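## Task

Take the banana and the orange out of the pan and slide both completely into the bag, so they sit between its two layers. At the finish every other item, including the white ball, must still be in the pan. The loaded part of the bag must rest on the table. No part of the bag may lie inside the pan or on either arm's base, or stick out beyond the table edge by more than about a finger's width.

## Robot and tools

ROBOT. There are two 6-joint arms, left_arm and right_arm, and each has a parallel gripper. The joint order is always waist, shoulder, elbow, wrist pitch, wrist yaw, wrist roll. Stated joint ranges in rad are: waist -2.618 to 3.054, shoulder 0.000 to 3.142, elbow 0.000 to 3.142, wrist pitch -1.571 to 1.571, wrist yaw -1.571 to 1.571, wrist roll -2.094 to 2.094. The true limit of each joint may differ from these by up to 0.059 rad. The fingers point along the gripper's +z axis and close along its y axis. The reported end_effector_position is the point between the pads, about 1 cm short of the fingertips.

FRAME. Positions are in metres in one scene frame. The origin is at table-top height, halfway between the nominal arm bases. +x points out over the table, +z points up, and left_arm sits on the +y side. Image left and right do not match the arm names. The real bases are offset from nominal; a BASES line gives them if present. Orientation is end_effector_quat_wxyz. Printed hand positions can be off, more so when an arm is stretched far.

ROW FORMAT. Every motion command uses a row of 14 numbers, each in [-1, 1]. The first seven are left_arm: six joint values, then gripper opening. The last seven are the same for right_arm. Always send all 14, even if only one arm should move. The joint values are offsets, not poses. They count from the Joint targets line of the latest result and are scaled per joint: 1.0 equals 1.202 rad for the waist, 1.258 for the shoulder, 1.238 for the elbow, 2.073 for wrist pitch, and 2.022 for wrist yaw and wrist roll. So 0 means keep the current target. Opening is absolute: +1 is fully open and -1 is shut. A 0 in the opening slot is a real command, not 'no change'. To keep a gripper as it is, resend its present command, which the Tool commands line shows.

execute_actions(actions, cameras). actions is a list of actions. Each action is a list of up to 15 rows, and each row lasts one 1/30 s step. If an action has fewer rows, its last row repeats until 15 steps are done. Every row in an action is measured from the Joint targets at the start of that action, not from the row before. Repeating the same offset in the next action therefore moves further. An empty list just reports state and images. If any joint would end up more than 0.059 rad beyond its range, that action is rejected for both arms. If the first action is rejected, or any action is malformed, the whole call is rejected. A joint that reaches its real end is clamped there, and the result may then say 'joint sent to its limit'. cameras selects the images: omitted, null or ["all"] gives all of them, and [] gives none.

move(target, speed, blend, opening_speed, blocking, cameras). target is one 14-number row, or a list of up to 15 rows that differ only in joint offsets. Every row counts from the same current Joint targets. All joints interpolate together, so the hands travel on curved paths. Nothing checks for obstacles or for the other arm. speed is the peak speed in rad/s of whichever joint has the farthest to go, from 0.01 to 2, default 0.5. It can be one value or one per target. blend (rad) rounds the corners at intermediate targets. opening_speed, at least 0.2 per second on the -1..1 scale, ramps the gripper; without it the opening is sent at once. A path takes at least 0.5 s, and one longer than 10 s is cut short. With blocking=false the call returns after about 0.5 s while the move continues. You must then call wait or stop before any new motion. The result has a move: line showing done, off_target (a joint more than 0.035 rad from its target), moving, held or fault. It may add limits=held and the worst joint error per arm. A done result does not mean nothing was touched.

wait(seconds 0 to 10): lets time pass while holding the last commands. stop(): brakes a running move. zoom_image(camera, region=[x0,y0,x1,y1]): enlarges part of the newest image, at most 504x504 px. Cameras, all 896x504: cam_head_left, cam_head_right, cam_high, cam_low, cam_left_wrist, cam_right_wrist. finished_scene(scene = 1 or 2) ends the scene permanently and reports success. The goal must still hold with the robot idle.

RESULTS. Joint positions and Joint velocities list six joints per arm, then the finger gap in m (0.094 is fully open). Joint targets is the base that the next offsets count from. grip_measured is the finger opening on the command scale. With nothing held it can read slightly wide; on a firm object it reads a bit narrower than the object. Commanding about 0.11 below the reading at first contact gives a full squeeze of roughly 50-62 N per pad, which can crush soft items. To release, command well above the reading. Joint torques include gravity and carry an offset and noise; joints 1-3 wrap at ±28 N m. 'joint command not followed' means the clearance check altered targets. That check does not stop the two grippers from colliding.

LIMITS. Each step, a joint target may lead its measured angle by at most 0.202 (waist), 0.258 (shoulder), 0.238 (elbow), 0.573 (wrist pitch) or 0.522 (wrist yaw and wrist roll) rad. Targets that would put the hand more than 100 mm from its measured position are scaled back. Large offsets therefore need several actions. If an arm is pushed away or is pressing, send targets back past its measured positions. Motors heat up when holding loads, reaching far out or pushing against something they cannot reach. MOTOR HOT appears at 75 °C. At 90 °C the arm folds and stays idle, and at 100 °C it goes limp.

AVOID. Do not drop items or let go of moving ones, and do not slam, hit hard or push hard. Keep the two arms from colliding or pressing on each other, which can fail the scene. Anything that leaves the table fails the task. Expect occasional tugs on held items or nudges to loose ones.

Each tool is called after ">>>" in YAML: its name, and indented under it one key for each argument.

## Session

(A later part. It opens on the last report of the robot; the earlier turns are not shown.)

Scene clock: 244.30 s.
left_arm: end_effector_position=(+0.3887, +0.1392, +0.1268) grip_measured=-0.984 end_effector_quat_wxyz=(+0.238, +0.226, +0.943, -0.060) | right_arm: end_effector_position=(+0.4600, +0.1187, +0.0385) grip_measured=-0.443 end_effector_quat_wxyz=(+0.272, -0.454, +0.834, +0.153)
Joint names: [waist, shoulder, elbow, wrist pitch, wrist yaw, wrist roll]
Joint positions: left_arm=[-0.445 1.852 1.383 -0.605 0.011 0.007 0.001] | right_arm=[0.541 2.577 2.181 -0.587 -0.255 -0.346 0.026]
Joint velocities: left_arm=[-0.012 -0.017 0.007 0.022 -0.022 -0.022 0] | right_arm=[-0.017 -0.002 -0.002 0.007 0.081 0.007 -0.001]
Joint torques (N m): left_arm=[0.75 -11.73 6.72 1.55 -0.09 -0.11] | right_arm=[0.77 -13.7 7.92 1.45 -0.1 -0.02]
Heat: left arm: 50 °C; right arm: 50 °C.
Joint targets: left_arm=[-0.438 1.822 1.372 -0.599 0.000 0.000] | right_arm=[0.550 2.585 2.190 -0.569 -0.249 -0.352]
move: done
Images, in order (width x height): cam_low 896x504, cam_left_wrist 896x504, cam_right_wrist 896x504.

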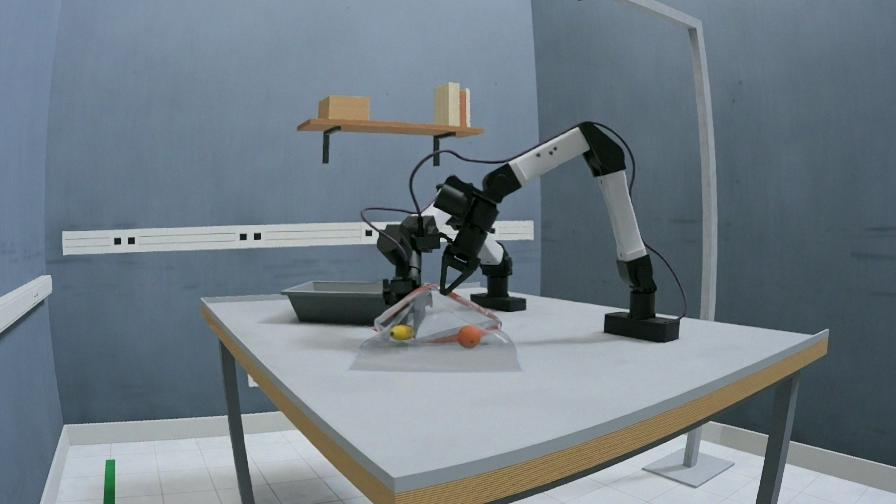

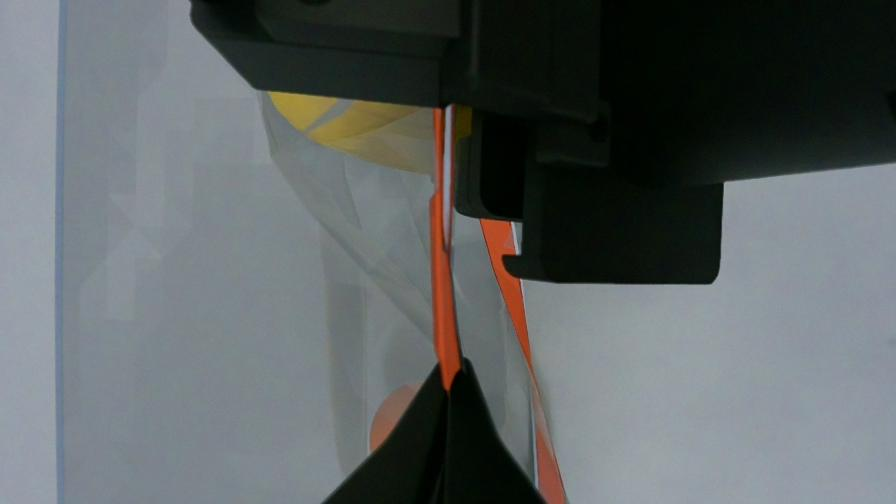

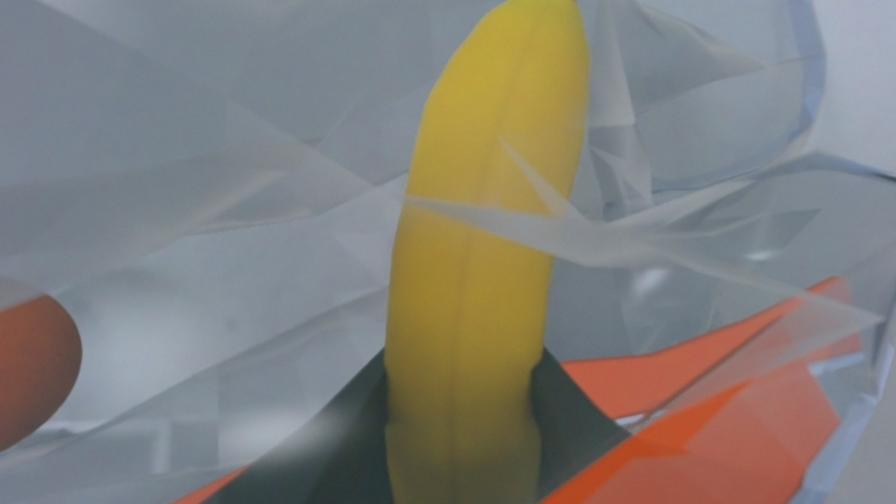

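>>> move:
  target: [0,0,0,0,0,0,-1,0,0.0095,0,-0.029,0,0,-0.65]
  speed: 0.15
  cameras: ["cam_low", "cam_right_wrist"]

>>> zoom_image:
  camera: "cam_low"
  region: [330, 230, 540, 390]

Scene clock: 246.23 s.
left_arm: end_effector_position=(+0.3887, +0.1392, +0.1268) grip_measured=-0.984 end_effector_quat_wxyz=(+0.238, +0.226, +0.943, -0.060) | right_arm: end_effector_position=(+0.4532, +0.1141, +0.0332) grip_measured=-0.443 end_effector_quat_wxyz=(+0.252, -0.455, +0.841, +0.152)
Joint names: [waist, shoulder, elbow, wrist pitch, wrist yaw, wrist roll]
Joint positions: left_arm=[-0.445 1.852 1.383 -0.605 0.011 0.007 0.001] | right_arm=[0.541 2.577 2.181 -0.628 -0.254 -0.346 0.026]
Joint velocities: left_arm=[0.002 0.007 0.007 -0.007 -0.007 -0.007 0.002] | right_arm=[-0.012 0.012 0.007 -0.007 -0.066 -0.007 -0.001]
Joint torques (N m): left_arm=[0.72 -11.77 6.74 1.55 -0.08 -0.11] | right_arm=[0.83 -12.57 7.86 1.21 -0.11 -0.02]
Heat: left arm: 50 °C; right arm: 50 °C.
Joint targets: left_arm=[-0.438 1.822 1.372 -0.599 0.000 0.000] | right_arm=[0.550 2.597 2.190 -0.629 -0.250 -0.352]
move: done
Images, in order (width x height): cam_low 896x504, cam_right_wrist 896x504.

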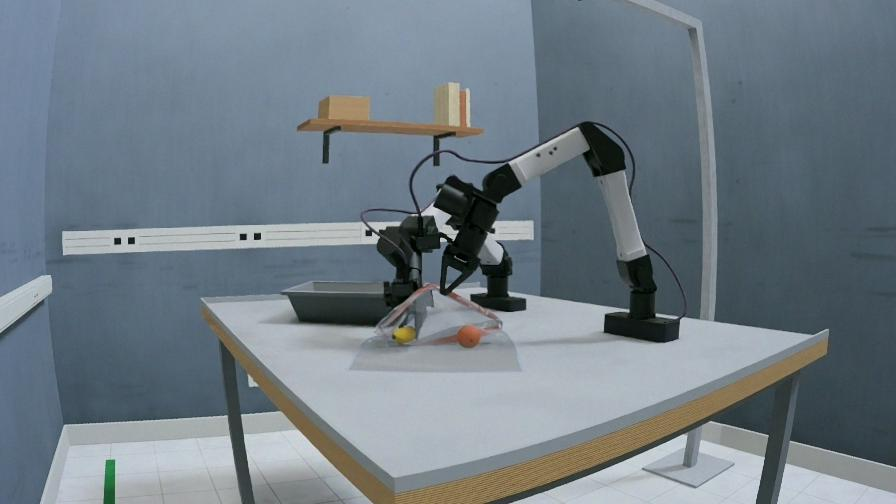

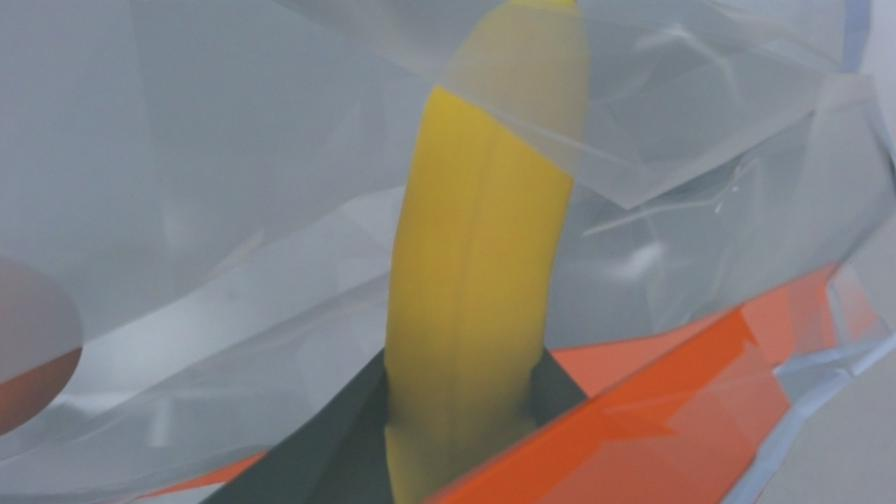

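Scaled by 2.400 from the camera's 896x504 image, which has a finer 1280x720 frame.

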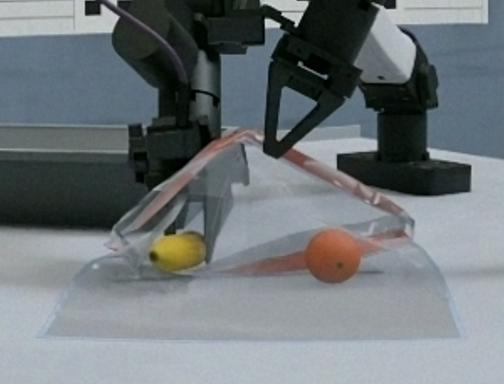

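>>> move:
  target: [0,0,0,0,0,0,-1,0,0.012,0,0,0,0,-0.65]
  speed: 0.15
  cameras: ["cam_low", "cam_right_wrist"]

>>> zoom_image:
  camera: "cam_low"
  region: [330, 230, 540, 390]

Scene clock: 247.23 s.
left_arm: end_effector_position=(+0.3887, +0.1392, +0.1268) grip_measured=-0.984 end_effector_quat_wxyz=(+0.238, +0.226, +0.943, -0.060) | right_arm: end_effector_position=(+0.4516, +0.1131, +0.0235) grip_measured=-0.443 end_effector_quat_wxyz=(+0.244, -0.455, +0.843, +0.151)
Joint names: [waist, shoulder, elbow, wrist pitch, wrist yaw, wrist roll]
Joint positions: left_arm=[-0.445 1.852 1.383 -0.605 0.011 0.007 0.001] | right_arm=[0.541 2.593 2.181 -0.628 -0.253 -0.346 0.026]
Joint velocities: left_arm=[-0.007 -0.017 -0.002 -0.022 -0.081 -0.081 0] | right_arm=[0.012 -0.012 -0.007 -0.066 0.022 0.095 0.001]
Joint torques (N m): left_arm=[0.77 -11.7 6.67 1.55 -0.09 -0.11] | right_arm=[0.81 -12.68 7.83 1.21 -0.12 -0.02]
Heat: left arm: 49 °C; right arm: 51 °C.
Joint targets: left_arm=[-0.438 1.822 1.372 -0.599 0.000 0.000] | right_arm=[0.550 2.612 2.190 -0.629 -0.249 -0.352]
move: done
Images, in order (width x height): cam_low 896x504, cam_right_wrist 896x504.

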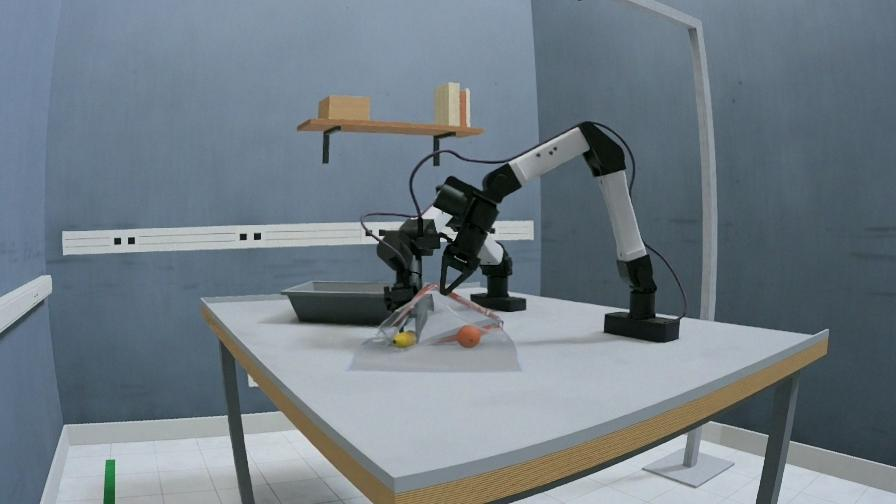

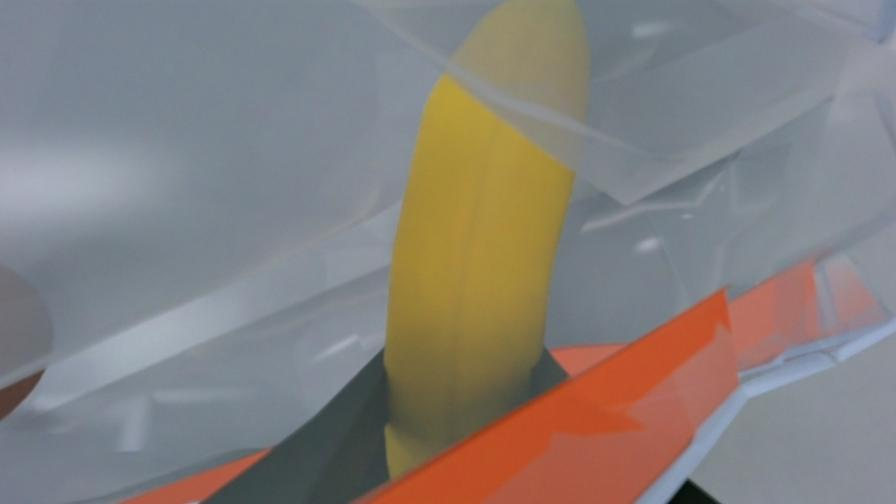

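Scaled by 2.400 from the camera's 896x504 image, which has a finer 1280x720 frame.

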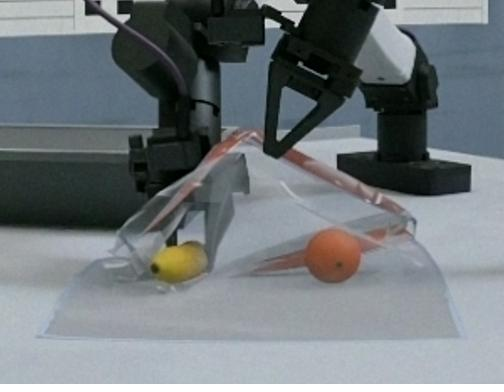

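>>> move:
  target: [0,0,0,0,0,0,-1,0,0,0,0,0,0,0.1]
  opening_speed: 0.4
  cameras: ["cam_low", "cam_right_wrist", "cam_left_wrist"]

>>> zoom_image:
  camera: "cam_low"
  region: [330, 230, 540, 390]

Scene clock: 250.10 s.
left_arm: end_effector_position=(+0.3887, +0.1392, +0.1268) grip_measured=-0.984 end_effector_quat_wxyz=(+0.238, +0.226, +0.943, -0.060) | right_arm: end_effector_position=(+0.4516, +0.1131, +0.0235) grip_measured=+0.099 end_effector_quat_wxyz=(+0.244, -0.455, +0.843, +0.151)
Joint names: [waist, shoulder, elbow, wrist pitch, wrist yaw, wrist roll]
Joint positions: left_arm=[-0.445 1.852 1.383 -0.605 0.011 0.007 0.001] | right_arm=[0.541 2.593 2.181 -0.628 -0.253 -0.346 0.052]
Joint velocities: left_arm=[-0.002 0.002 -0.017 0.007 0.037 0.007 0] | right_arm=[0.022 -0.007 -0.032 0.051 0.007 -0.125 -0.001]
Joint torques (N m): left_arm=[0.79 -11.71 6.71 1.55 -0.09 -0.11] | right_arm=[0.83 -12.7 7.83 1.21 -0.11 -0.02]
Heat: left arm: 49 °C; right arm: 51 °C.
Joint targets: left_arm=[-0.438 1.822 1.372 -0.599 0.000 0.000] | right_arm=[0.550 2.612 2.190 -0.629 -0.249 -0.352]
move: done
Images, in order (width x height): cam_low 896x504, cam_left_wrist 896x504, cam_right_wrist 896x504.

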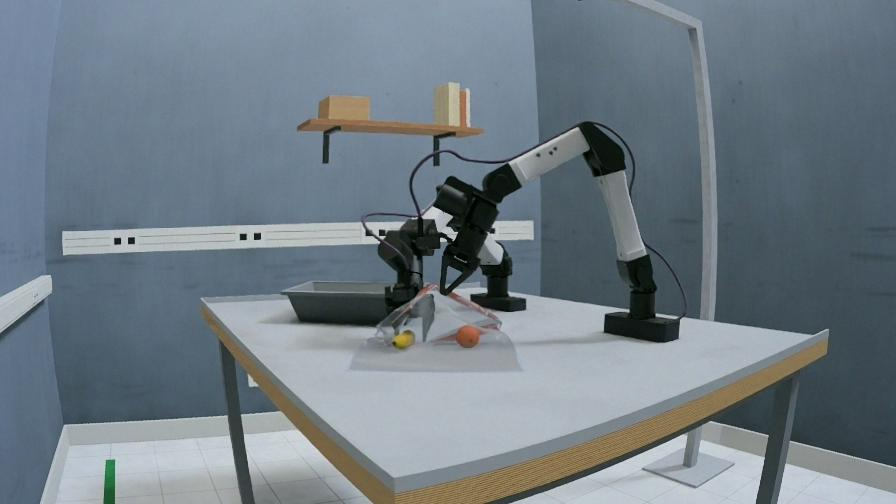

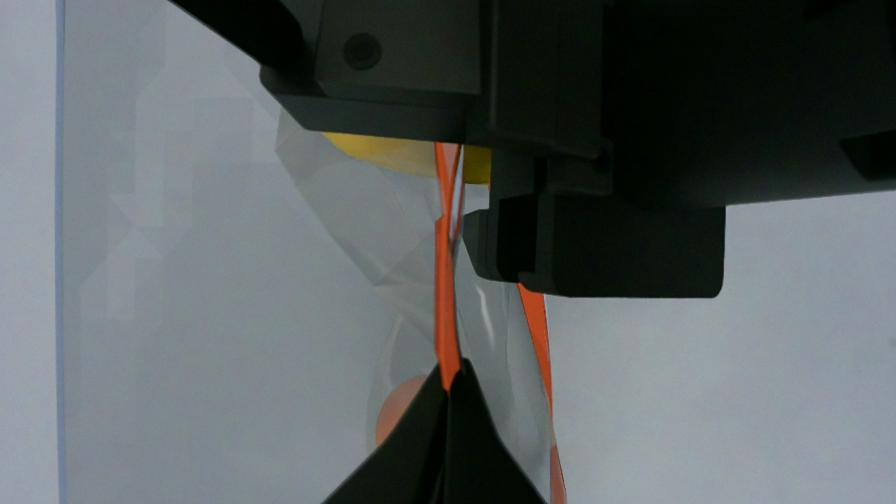

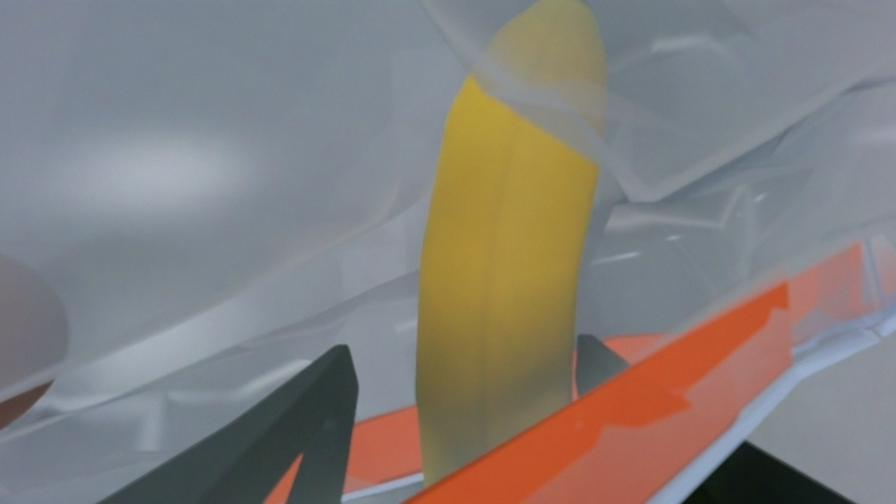

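Scaled by 2.400 from the camera's 896x504 image, which has a finer 1280x720 frame.

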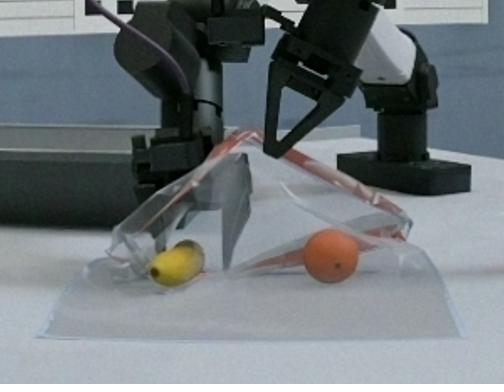

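>>> move:
  target:
    - [0,0,0,0,0,0,-1,0,-0.045,0,0,0,0,0.1]
    - [0,0,0,0,0,0,-1,-0.0175,-0.18,-0.234,0.0535,0.005,-0.016,0.1]
  speed: 0.2
  blend: 0.01
  cameras: ["cam_low", "cam_right_wrist", "cam_left_wrist"]

>>> zoom_image:
  camera: "cam_low"
  region: [330, 230, 540, 390]

Scene clock: 253.47 s.
left_arm: end_effector_position=(+0.3887, +0.1392, +0.1268) grip_measured=-0.984 end_effector_quat_wxyz=(+0.238, +0.226, +0.943, -0.060) | right_arm: end_effector_position=(+0.4251, +0.0889, +0.0211) grip_measured=+0.099 end_effector_quat_wxyz=(+0.235, -0.464, +0.843, +0.141)
Joint names: [waist, shoulder, elbow, wrist pitch, wrist yaw, wrist roll]
Joint positions: left_arm=[-0.445 1.852 1.383 -0.605 0.011 0.007 0.001] | right_arm=[0.534 2.444 1.906 -0.53 -0.245 -0.376 0.052]
Joint velocities: left_arm=[-0.022 -0.002 -0.007 0.022 0.007 0.037 0] | right_arm=[-0.017 0.007 0.002 -0.066 0.066 -0.007 -0.001]
Joint torques (N m): left_arm=[0.73 -11.73 6.71 1.54 -0.09 -0.11] | right_arm=[-0.5 -18.55 6.05 1.29 -0.12 -0.03]
Heat: left arm: 49 °C; right arm: 53 °C.
Joint targets: left_arm=[-0.438 1.822 1.372 -0.599 0.000 0.000] | right_arm=[0.529 2.385 1.901 -0.518 -0.239 -0.384]
move: off_target (right_arm); right_arm: the shoulder is farthest, 0.059 rad from its target
Images, in order (width x height): cam_low 896x504, cam_left_wrist 896x504, cam_right_wrist 896x504.

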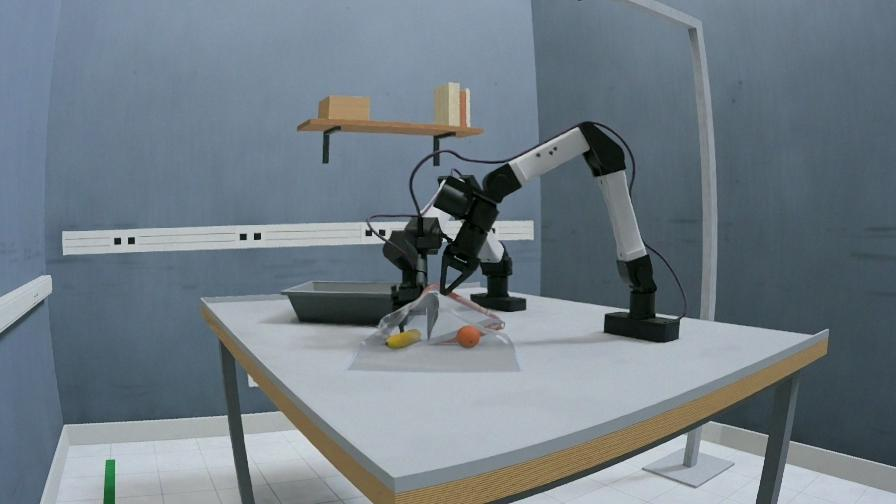

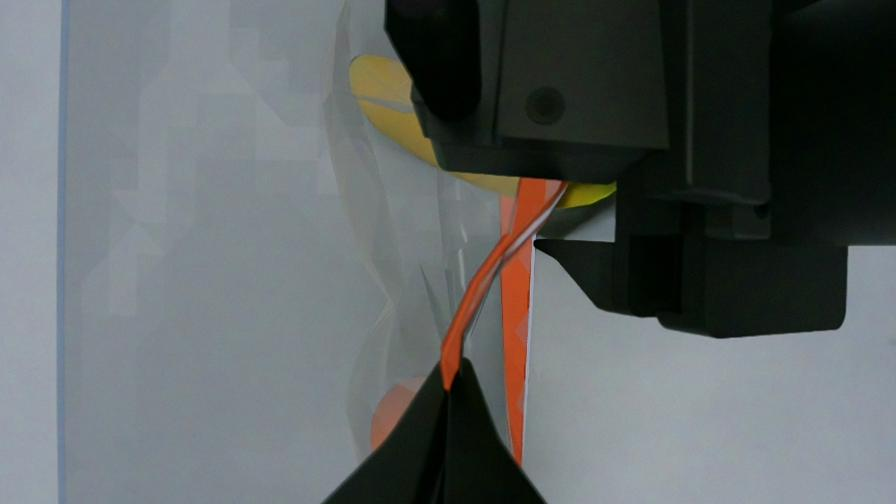

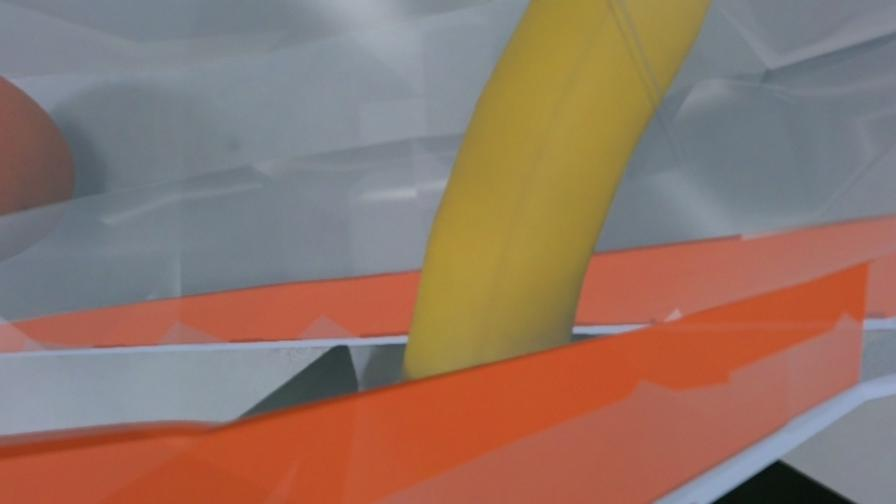

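Scaled by 2.400 from the camera's 896x504 image, which has a finer 1280x720 frame.

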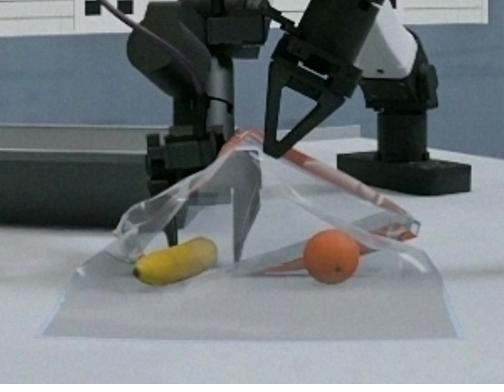

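>>> execute_actions:
  actions: []
  cameras: ["cam_right_wrist","cam_low","cam_left_wrist"]

Scene clock: 255.40 s.
left_arm: end_effector_position=(+0.3887, +0.1392, +0.1268) grip_measured=-0.984 end_effector_quat_wxyz=(+0.238, +0.226, +0.943, -0.060) | right_arm: end_effector_position=(+0.4252, +0.0889, +0.0210) grip_measured=+0.099 end_effector_quat_wxyz=(+0.235, -0.464, +0.843, +0.141)
Joint names: [waist, shoulder, elbow, wrist pitch, wrist yaw, wrist roll]
Joint positions: left_arm=[-0.445 1.852 1.383 -0.605 0.011 0.007 0.001] | right_arm=[0.534 2.444 1.906 -0.529 -0.244 -0.377 0.052]
Joint velocities: left_arm=[-0.012 -0.012 0.002 0.007 -0.022 -0.037 0] | right_arm=[-0.012 -0.022 -0.017 0.007 -0.037 -0.051 0]
Joint torques (N m): left_arm=[0.77 -11.71 6.68 1.55 -0.08 -0.11] | right_arm=[-0.49 -18.58 6.22 1.3 -0.11 -0.04]
Heat: left arm: 49 °C; right arm: 55 °C.
Joint targets: left_arm=[-0.438 1.822 1.372 -0.599 0.000 0.000] | right_arm=[0.529 2.385 1.901 -0.518 -0.239 -0.384]
Tool commands: left_gripper/opening=-1.0 right_gripper/opening=+0.1
Images, in order (width x height): cam_low 896x504, cam_left_wrist 896x504, cam_right_wrist 896x504.

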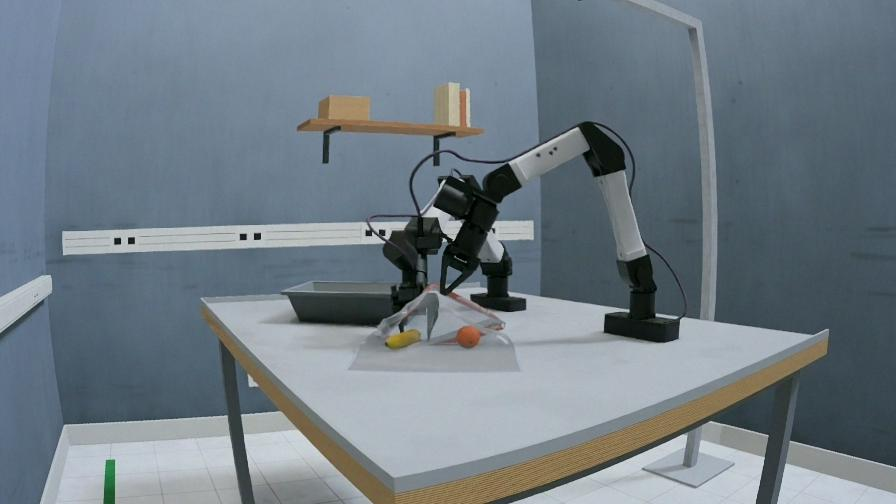

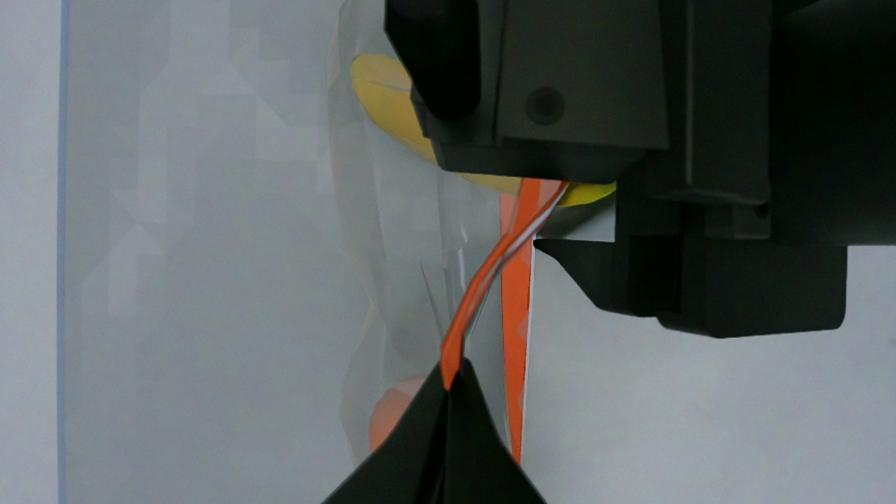

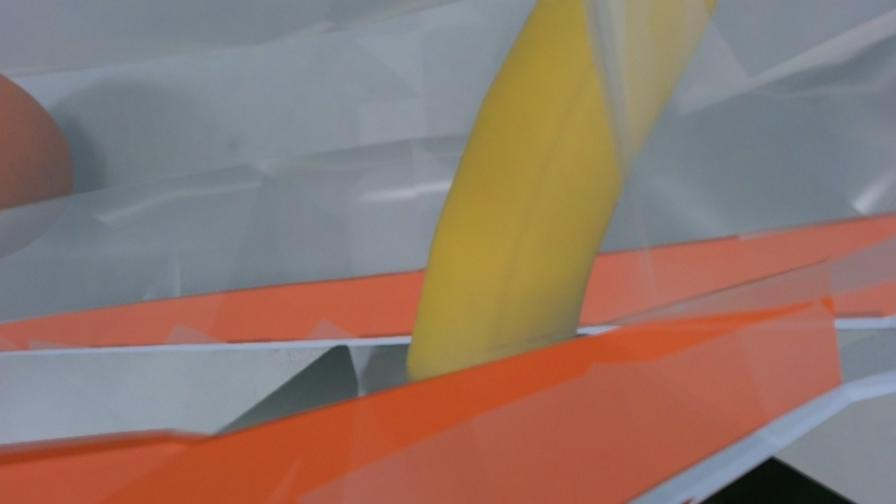

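>>> move:
  target:
    - [0,0,0,0,0,0,-1,0,-0.022,0,0,0,0,0.1]
    - [0,0,0,0,0,0,-1,-0.007,-0.057,-0.0815,0.019,-0.0046,-0.013,0.1]
    - [0,0,0,0,0,0,-1,-0.0134,-0.0795,-0.1629,0.0379,-0.0092,-0.0255,0.1]
  speed: 0.25
  blend: 0.02
  cameras: ["cam_right_wrist","cam_left_wrist"]

Scene clock: 258.37 s.
left_arm: end_effector_position=(+0.3887, +0.1392, +0.1268) grip_measured=-0.984 end_effector_quat_wxyz=(+0.238, +0.226, +0.943, -0.060) | right_arm: end_effector_position=(+0.4056, +0.0668, +0.0197) grip_measured=+0.099 end_effector_quat_wxyz=(+0.236, -0.479, +0.835, +0.135)
Joint names: [waist, shoulder, elbow, wrist pitch, wrist yaw, wrist roll]
Joint positions: left_arm=[-0.445 1.852 1.383 -0.605 0.011 0.007 0.001] | right_arm=[0.518 2.336 1.707 -0.446 -0.248 -0.428 0.052]
Joint velocities: left_arm=[0.007 -0.017 0.002 -0.022 -0.037 -0.037 -0.001] | right_arm=[0.002 -0.007 -0.007 -0.066 -0.11 -0.066 0]
Joint torques (N m): left_arm=[0.75 -11.71 6.71 1.55 -0.09 -0.12] | right_arm=[-0.49 -16.96 5.78 1.23 -0.24 -0.1]
Heat: left arm: 49 °C; right arm: 56 °C.
Joint targets: left_arm=[-0.438 1.822 1.372 -0.599 0.000 0.000] | right_arm=[0.512 2.285 1.699 -0.439 -0.258 -0.436]
move: off_target (right_arm); blend cut to 0.0138 rad at target 1; right_arm: the shoulder is farthest, 0.051 rad from its target
Images, in order (width x height): cam_left_wrist 896x504, cam_right_wrist 896x504.

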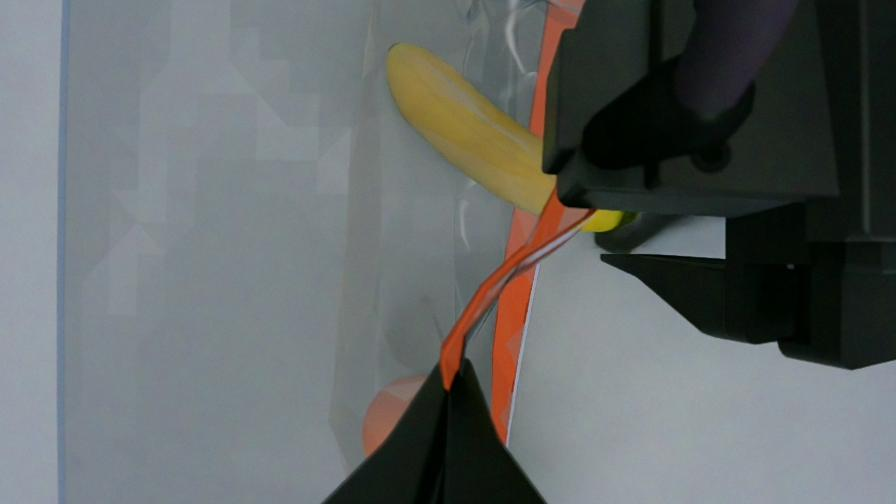

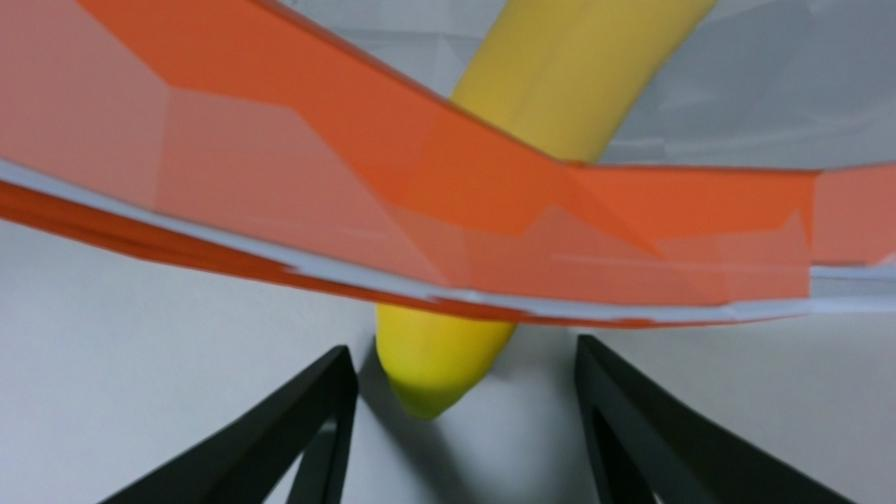

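>>> move:
  target:
    - [0,0,0,0,0,0,-1,0,0.0477,0,0,0,0,0.1]
    - [0,0,0,0,0,0,-1,0.0053,0.0851,0.0662,-0.015,0.004,0.0104,0.1]
  speed: 0.25
  blend: 0.02
  cameras: ["cam_right_wrist","cam_left_wrist"]

Scene clock: 260.73 s.
left_arm: end_effector_position=(+0.3887, +0.1392, +0.1268) grip_measured=-0.984 end_effector_quat_wxyz=(+0.239, +0.226, +0.943, -0.060) | right_arm: end_effector_position=(+0.4145, +0.0723, +0.0198) grip_measured=+0.099 end_effector_quat_wxyz=(+0.241, -0.475, +0.835, +0.136)
Joint names: [waist, shoulder, elbow, wrist pitch, wrist yaw, wrist roll]
Joint positions: left_arm=[-0.445 1.852 1.383 -0.605 0.011 0.007 0.001] | right_arm=[0.518 2.368 1.76 -0.455 -0.249 -0.42 0.052]
Joint velocities: left_arm=[-0.007 0.002 0.012 0.051 -0.051 0.022 0] | right_arm=[0.002 -0.002 -0.017 0.022 -0.007 -0.051 -0.001]
Joint torques (N m): left_arm=[0.73 -11.71 6.69 1.55 -0.09 -0.11] | right_arm=[0.14 -10.71 8.64 1.03 -0.17 0.09]
Heat: left arm: 49 °C; right arm: 58 °C.
Joint targets: left_arm=[-0.438 1.822 1.372 -0.599 0.000 0.000] | right_arm=[0.519 2.392 1.781 -0.471 -0.250 -0.415]
move: done
Images, in order (width x height): cam_left_wrist 896x504, cam_right_wrist 896x504.

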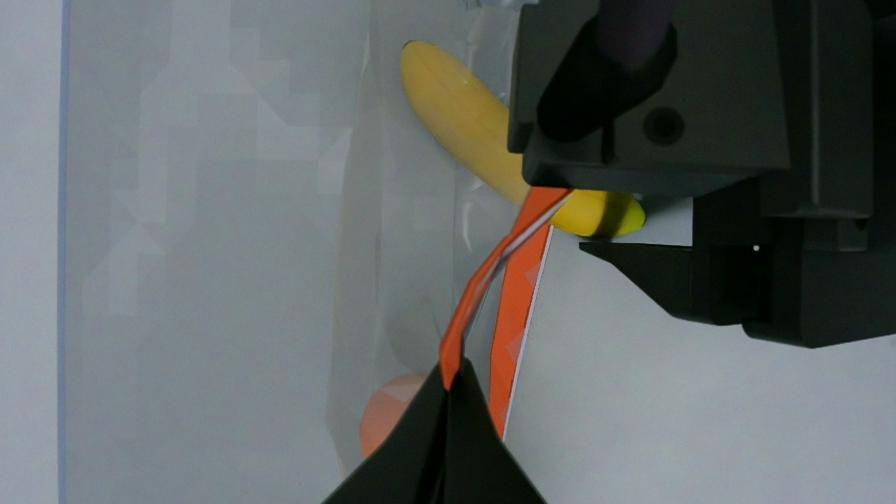

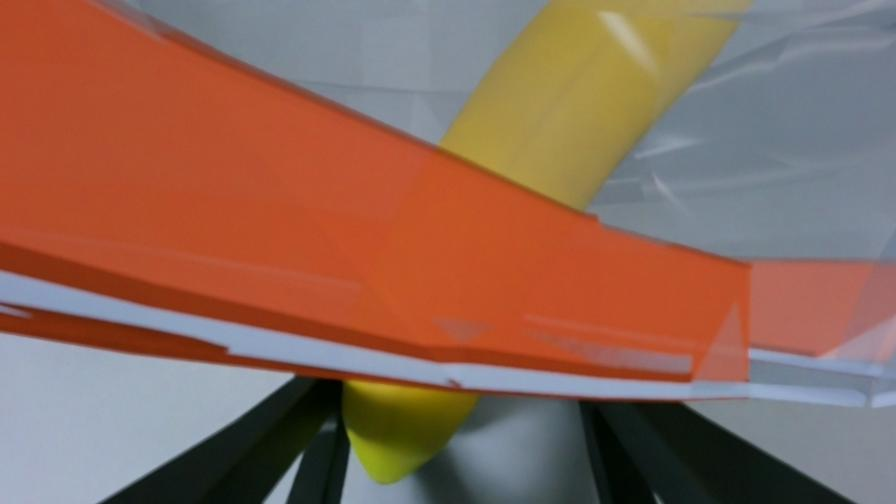

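>>> move:
  target: [0,0,0,0,0,0,-1,0,0,0,0,0,0,-0.65]
  opening_speed: 0.6
  cameras: ["cam_right_wrist"]

Scene clock: 262.63 s.
left_arm: end_effector_position=(+0.3888, +0.1393, +0.1268) grip_measured=-0.984 end_effector_quat_wxyz=(+0.239, +0.226, +0.943, -0.060) | right_arm: end_effector_position=(+0.4143, +0.0722, +0.0197) grip_measured=-0.522 end_effector_quat_wxyz=(+0.240, -0.475, +0.836, +0.136)
Joint names: [waist, shoulder, elbow, wrist pitch, wrist yaw, wrist roll]
Joint positions: left_arm=[-0.445 1.852 1.383 -0.605 0.01 0.007 0.001] | right_arm=[0.518 2.368 1.76 -0.456 -0.249 -0.418 0.022]
Joint velocities: left_arm=[-0.012 -0.007 0.002 0.051 0.022 -0.11 -0.001] | right_arm=[0.017 -0.002 -0.012 0.007 0.066 -0.037 -0.001]
Joint torques (N m): left_arm=[0.77 -11.75 6.71 1.55 -0.09 -0.12] | right_arm=[0.13 -10.71 8.59 1.04 -0.17 0.08]
Heat: left arm: 49 °C; right arm: 58 °C.
Joint targets: left_arm=[-0.438 1.822 1.372 -0.599 0.000 0.000] | right_arm=[0.519 2.392 1.781 -0.471 -0.250 -0.415]
move: done
Images, in order (width x height): cam_right_wrist 896x504.

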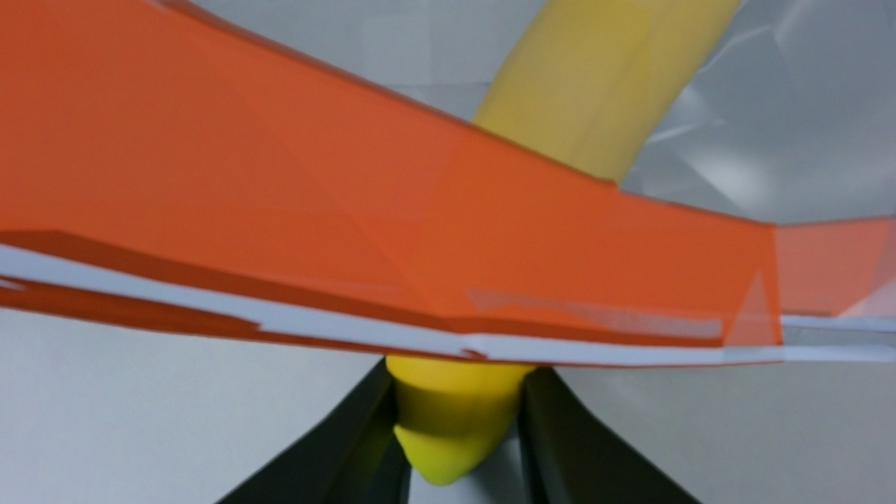

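>>> move:
  target:
    - [0,0,0,0,0,0,-1,0,-0.05,0,0,0,0,-0.65]
    - [0,0,0,0,0,0,-1,-0.0037,-0.1049,0.0598,-0.052,-0.0072,-0.0075,-0.65]
  speed: 0.25
  blend: 0.02
  cameras: ["cam_right_wrist","cam_left_wrist","cam_low"]

>>> zoom_image:
  camera: "cam_low"
  region: [330, 230, 540, 390]

Scene clock: 264.63 s.
left_arm: end_effector_position=(+0.3888, +0.1393, +0.1268) grip_measured=-0.984 end_effector_quat_wxyz=(+0.239, +0.226, +0.943, -0.060) | right_arm: end_effector_position=(+0.4138, +0.0732, +0.0639) grip_measured=-0.529 end_effector_quat_wxyz=(+0.244, -0.478, +0.832, +0.139)
Joint names: [waist, shoulder, elbow, wrist pitch, wrist yaw, wrist roll]
Joint positions: left_arm=[-0.445 1.852 1.383 -0.605 0.01 0.007 0.001] | right_arm=[0.518 2.308 1.832 -0.58 -0.256 -0.424 0.022]
Joint velocities: left_arm=[-0.002 -0.002 -0.012 0.051 -0.022 -0.051 -0.001] | right_arm=[-0.012 0.007 0.012 -0.022 -0.022 0.081 0]
Joint torques (N m): left_arm=[0.75 -11.71 6.72 1.55 -0.08 -0.12] | right_arm=[-0.31 -16.84 8.96 1.23 -0.25 -0.04]
Heat: left arm: 49 °C; right arm: 59 °C.
Joint targets: left_arm=[-0.438 1.822 1.372 -0.599 0.000 0.000] | right_arm=[0.514 2.260 1.855 -0.578 -0.265 -0.430]
move: off_target (right_arm); right_arm: the shoulder is farthest, 0.048 rad from its target
Images, in order (width x height): cam_low 896x504, cam_left_wrist 896x504, cam_right_wrist 896x504.

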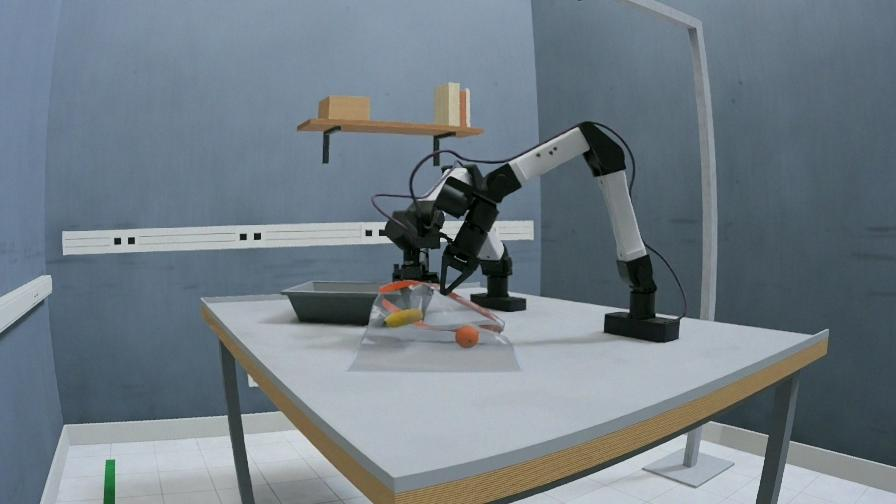

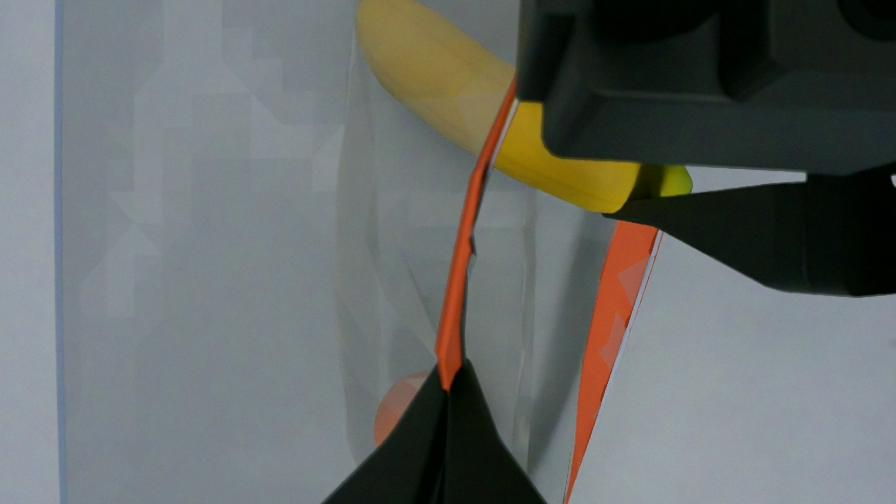

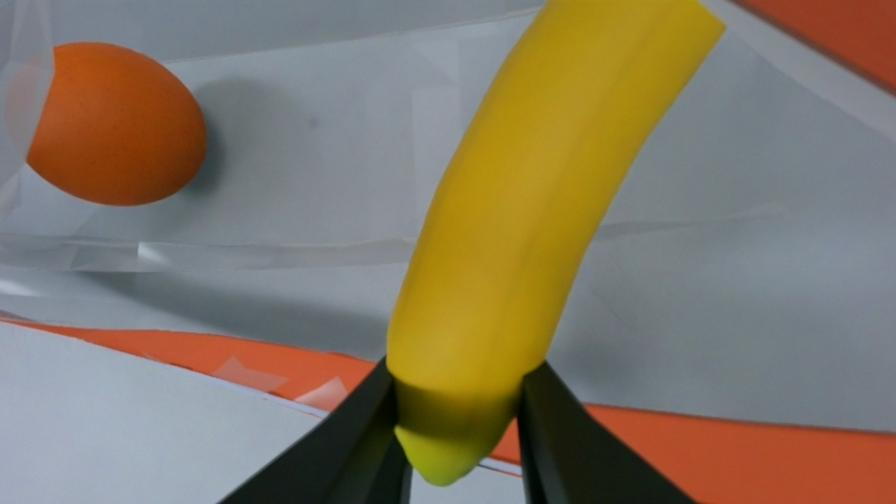

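Scaled by 2.400 from the camera's 896x504 image, which has a finer 1280x720 frame.

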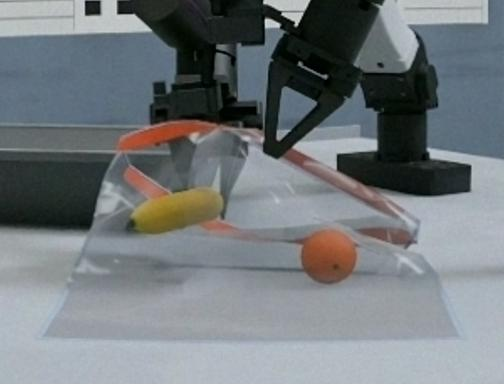

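>>> move:
  target:
    - [0,0,0,0,0,0,-1,0.002,0.0556,0.0363,-0.008,0,0,-0.65]
    - [0,0,0,0,0,0,-1,0.0141,0.1153,0.1333,-0.0346,0.004,0.007,-0.65]
    - [0,0,0,0,0,0,-1,0.0281,0.1828,0.2625,-0.0692,0.0084,0.0143,-0.65]
  speed: 0.25
  blend: 0.02
  cameras: ["cam_right_wrist","cam_left_wrist","cam_low"]

>>> zoom_image:
  camera: "cam_low"
  region: [330, 230, 540, 390]

Scene clock: 269.17 s.
left_arm: end_effector_position=(+0.3888, +0.1393, +0.1268) grip_measured=-0.984 end_effector_quat_wxyz=(+0.239, +0.226, +0.943, -0.060) | right_arm: end_effector_position=(+0.4374, +0.1042, +0.0700) grip_measured=-0.529 end_effector_quat_wxyz=(+0.245, -0.480, +0.830, +0.143)
Joint names: [waist, shoulder, elbow, wrist pitch, wrist yaw, wrist roll]
Joint positions: left_arm=[-0.445 1.852 1.383 -0.605 0.01 0.007 0.001] | right_arm=[0.542 2.475 2.15 -0.724 -0.253 -0.406 0.022]
Joint velocities: left_arm=[0.002 0.002 0.007 0.051 0.007 0.037 0] | right_arm=[0.007 -0.017 -0.017 0.007 -0.022 -0.022 0]
Joint torques (N m): left_arm=[0.75 -11.77 6.72 1.55 -0.08 -0.12] | right_arm=[0.55 -12.44 9.8 1.21 -0.13 0.11]
Heat: left arm: 49 °C; right arm: 59 °C.
Joint targets: left_arm=[-0.438 1.822 1.372 -0.599 0.000 0.000] | right_arm=[0.548 2.490 2.180 -0.722 -0.247 -0.401]
move: done
Images, in order (width x height): cam_low 896x504, cam_left_wrist 896x504, cam_right_wrist 896x504.

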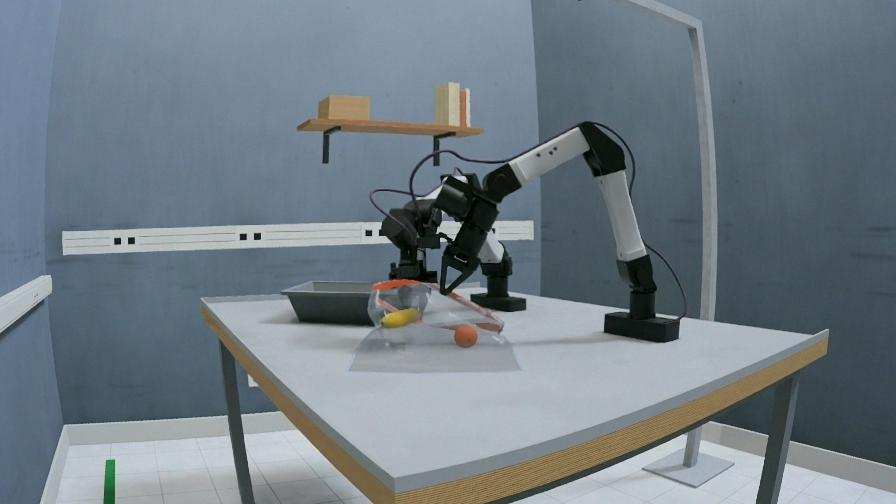

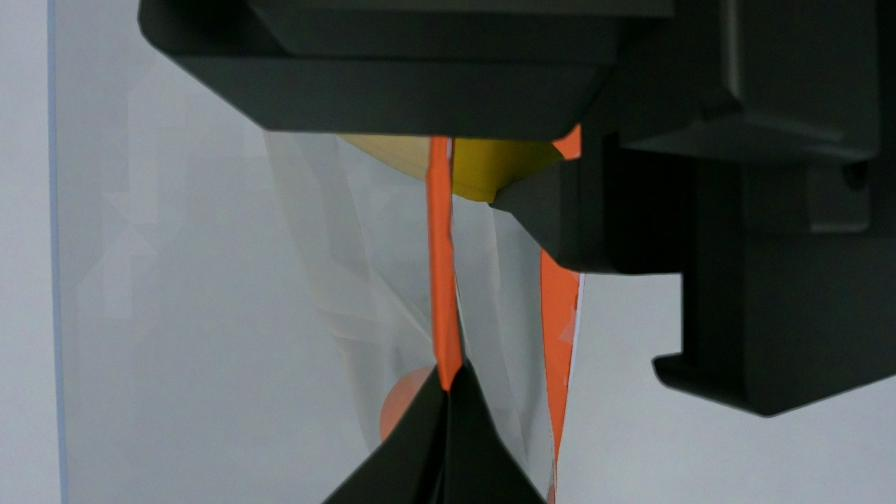

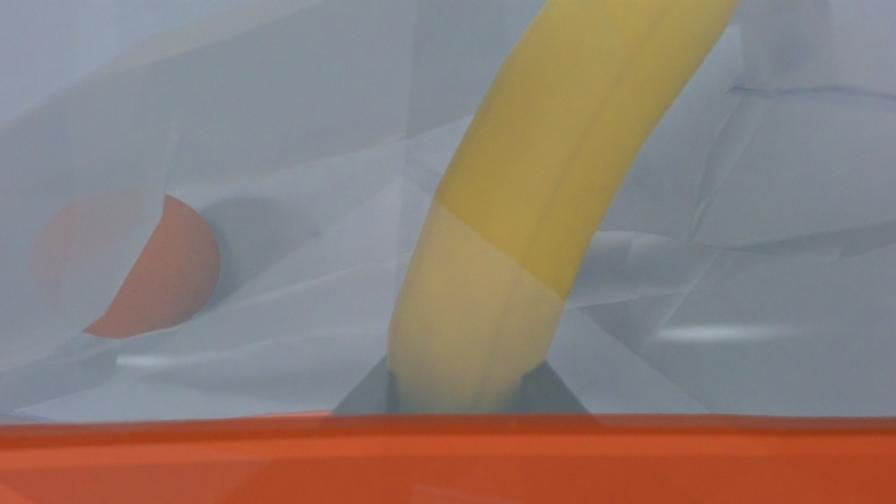

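Scaled by 2.400 from the camera's 896x504 image, which has a finer 1280x720 frame.

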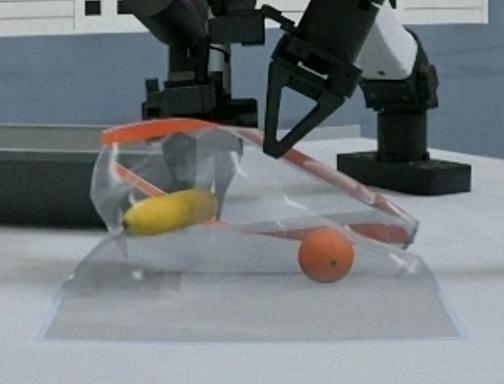

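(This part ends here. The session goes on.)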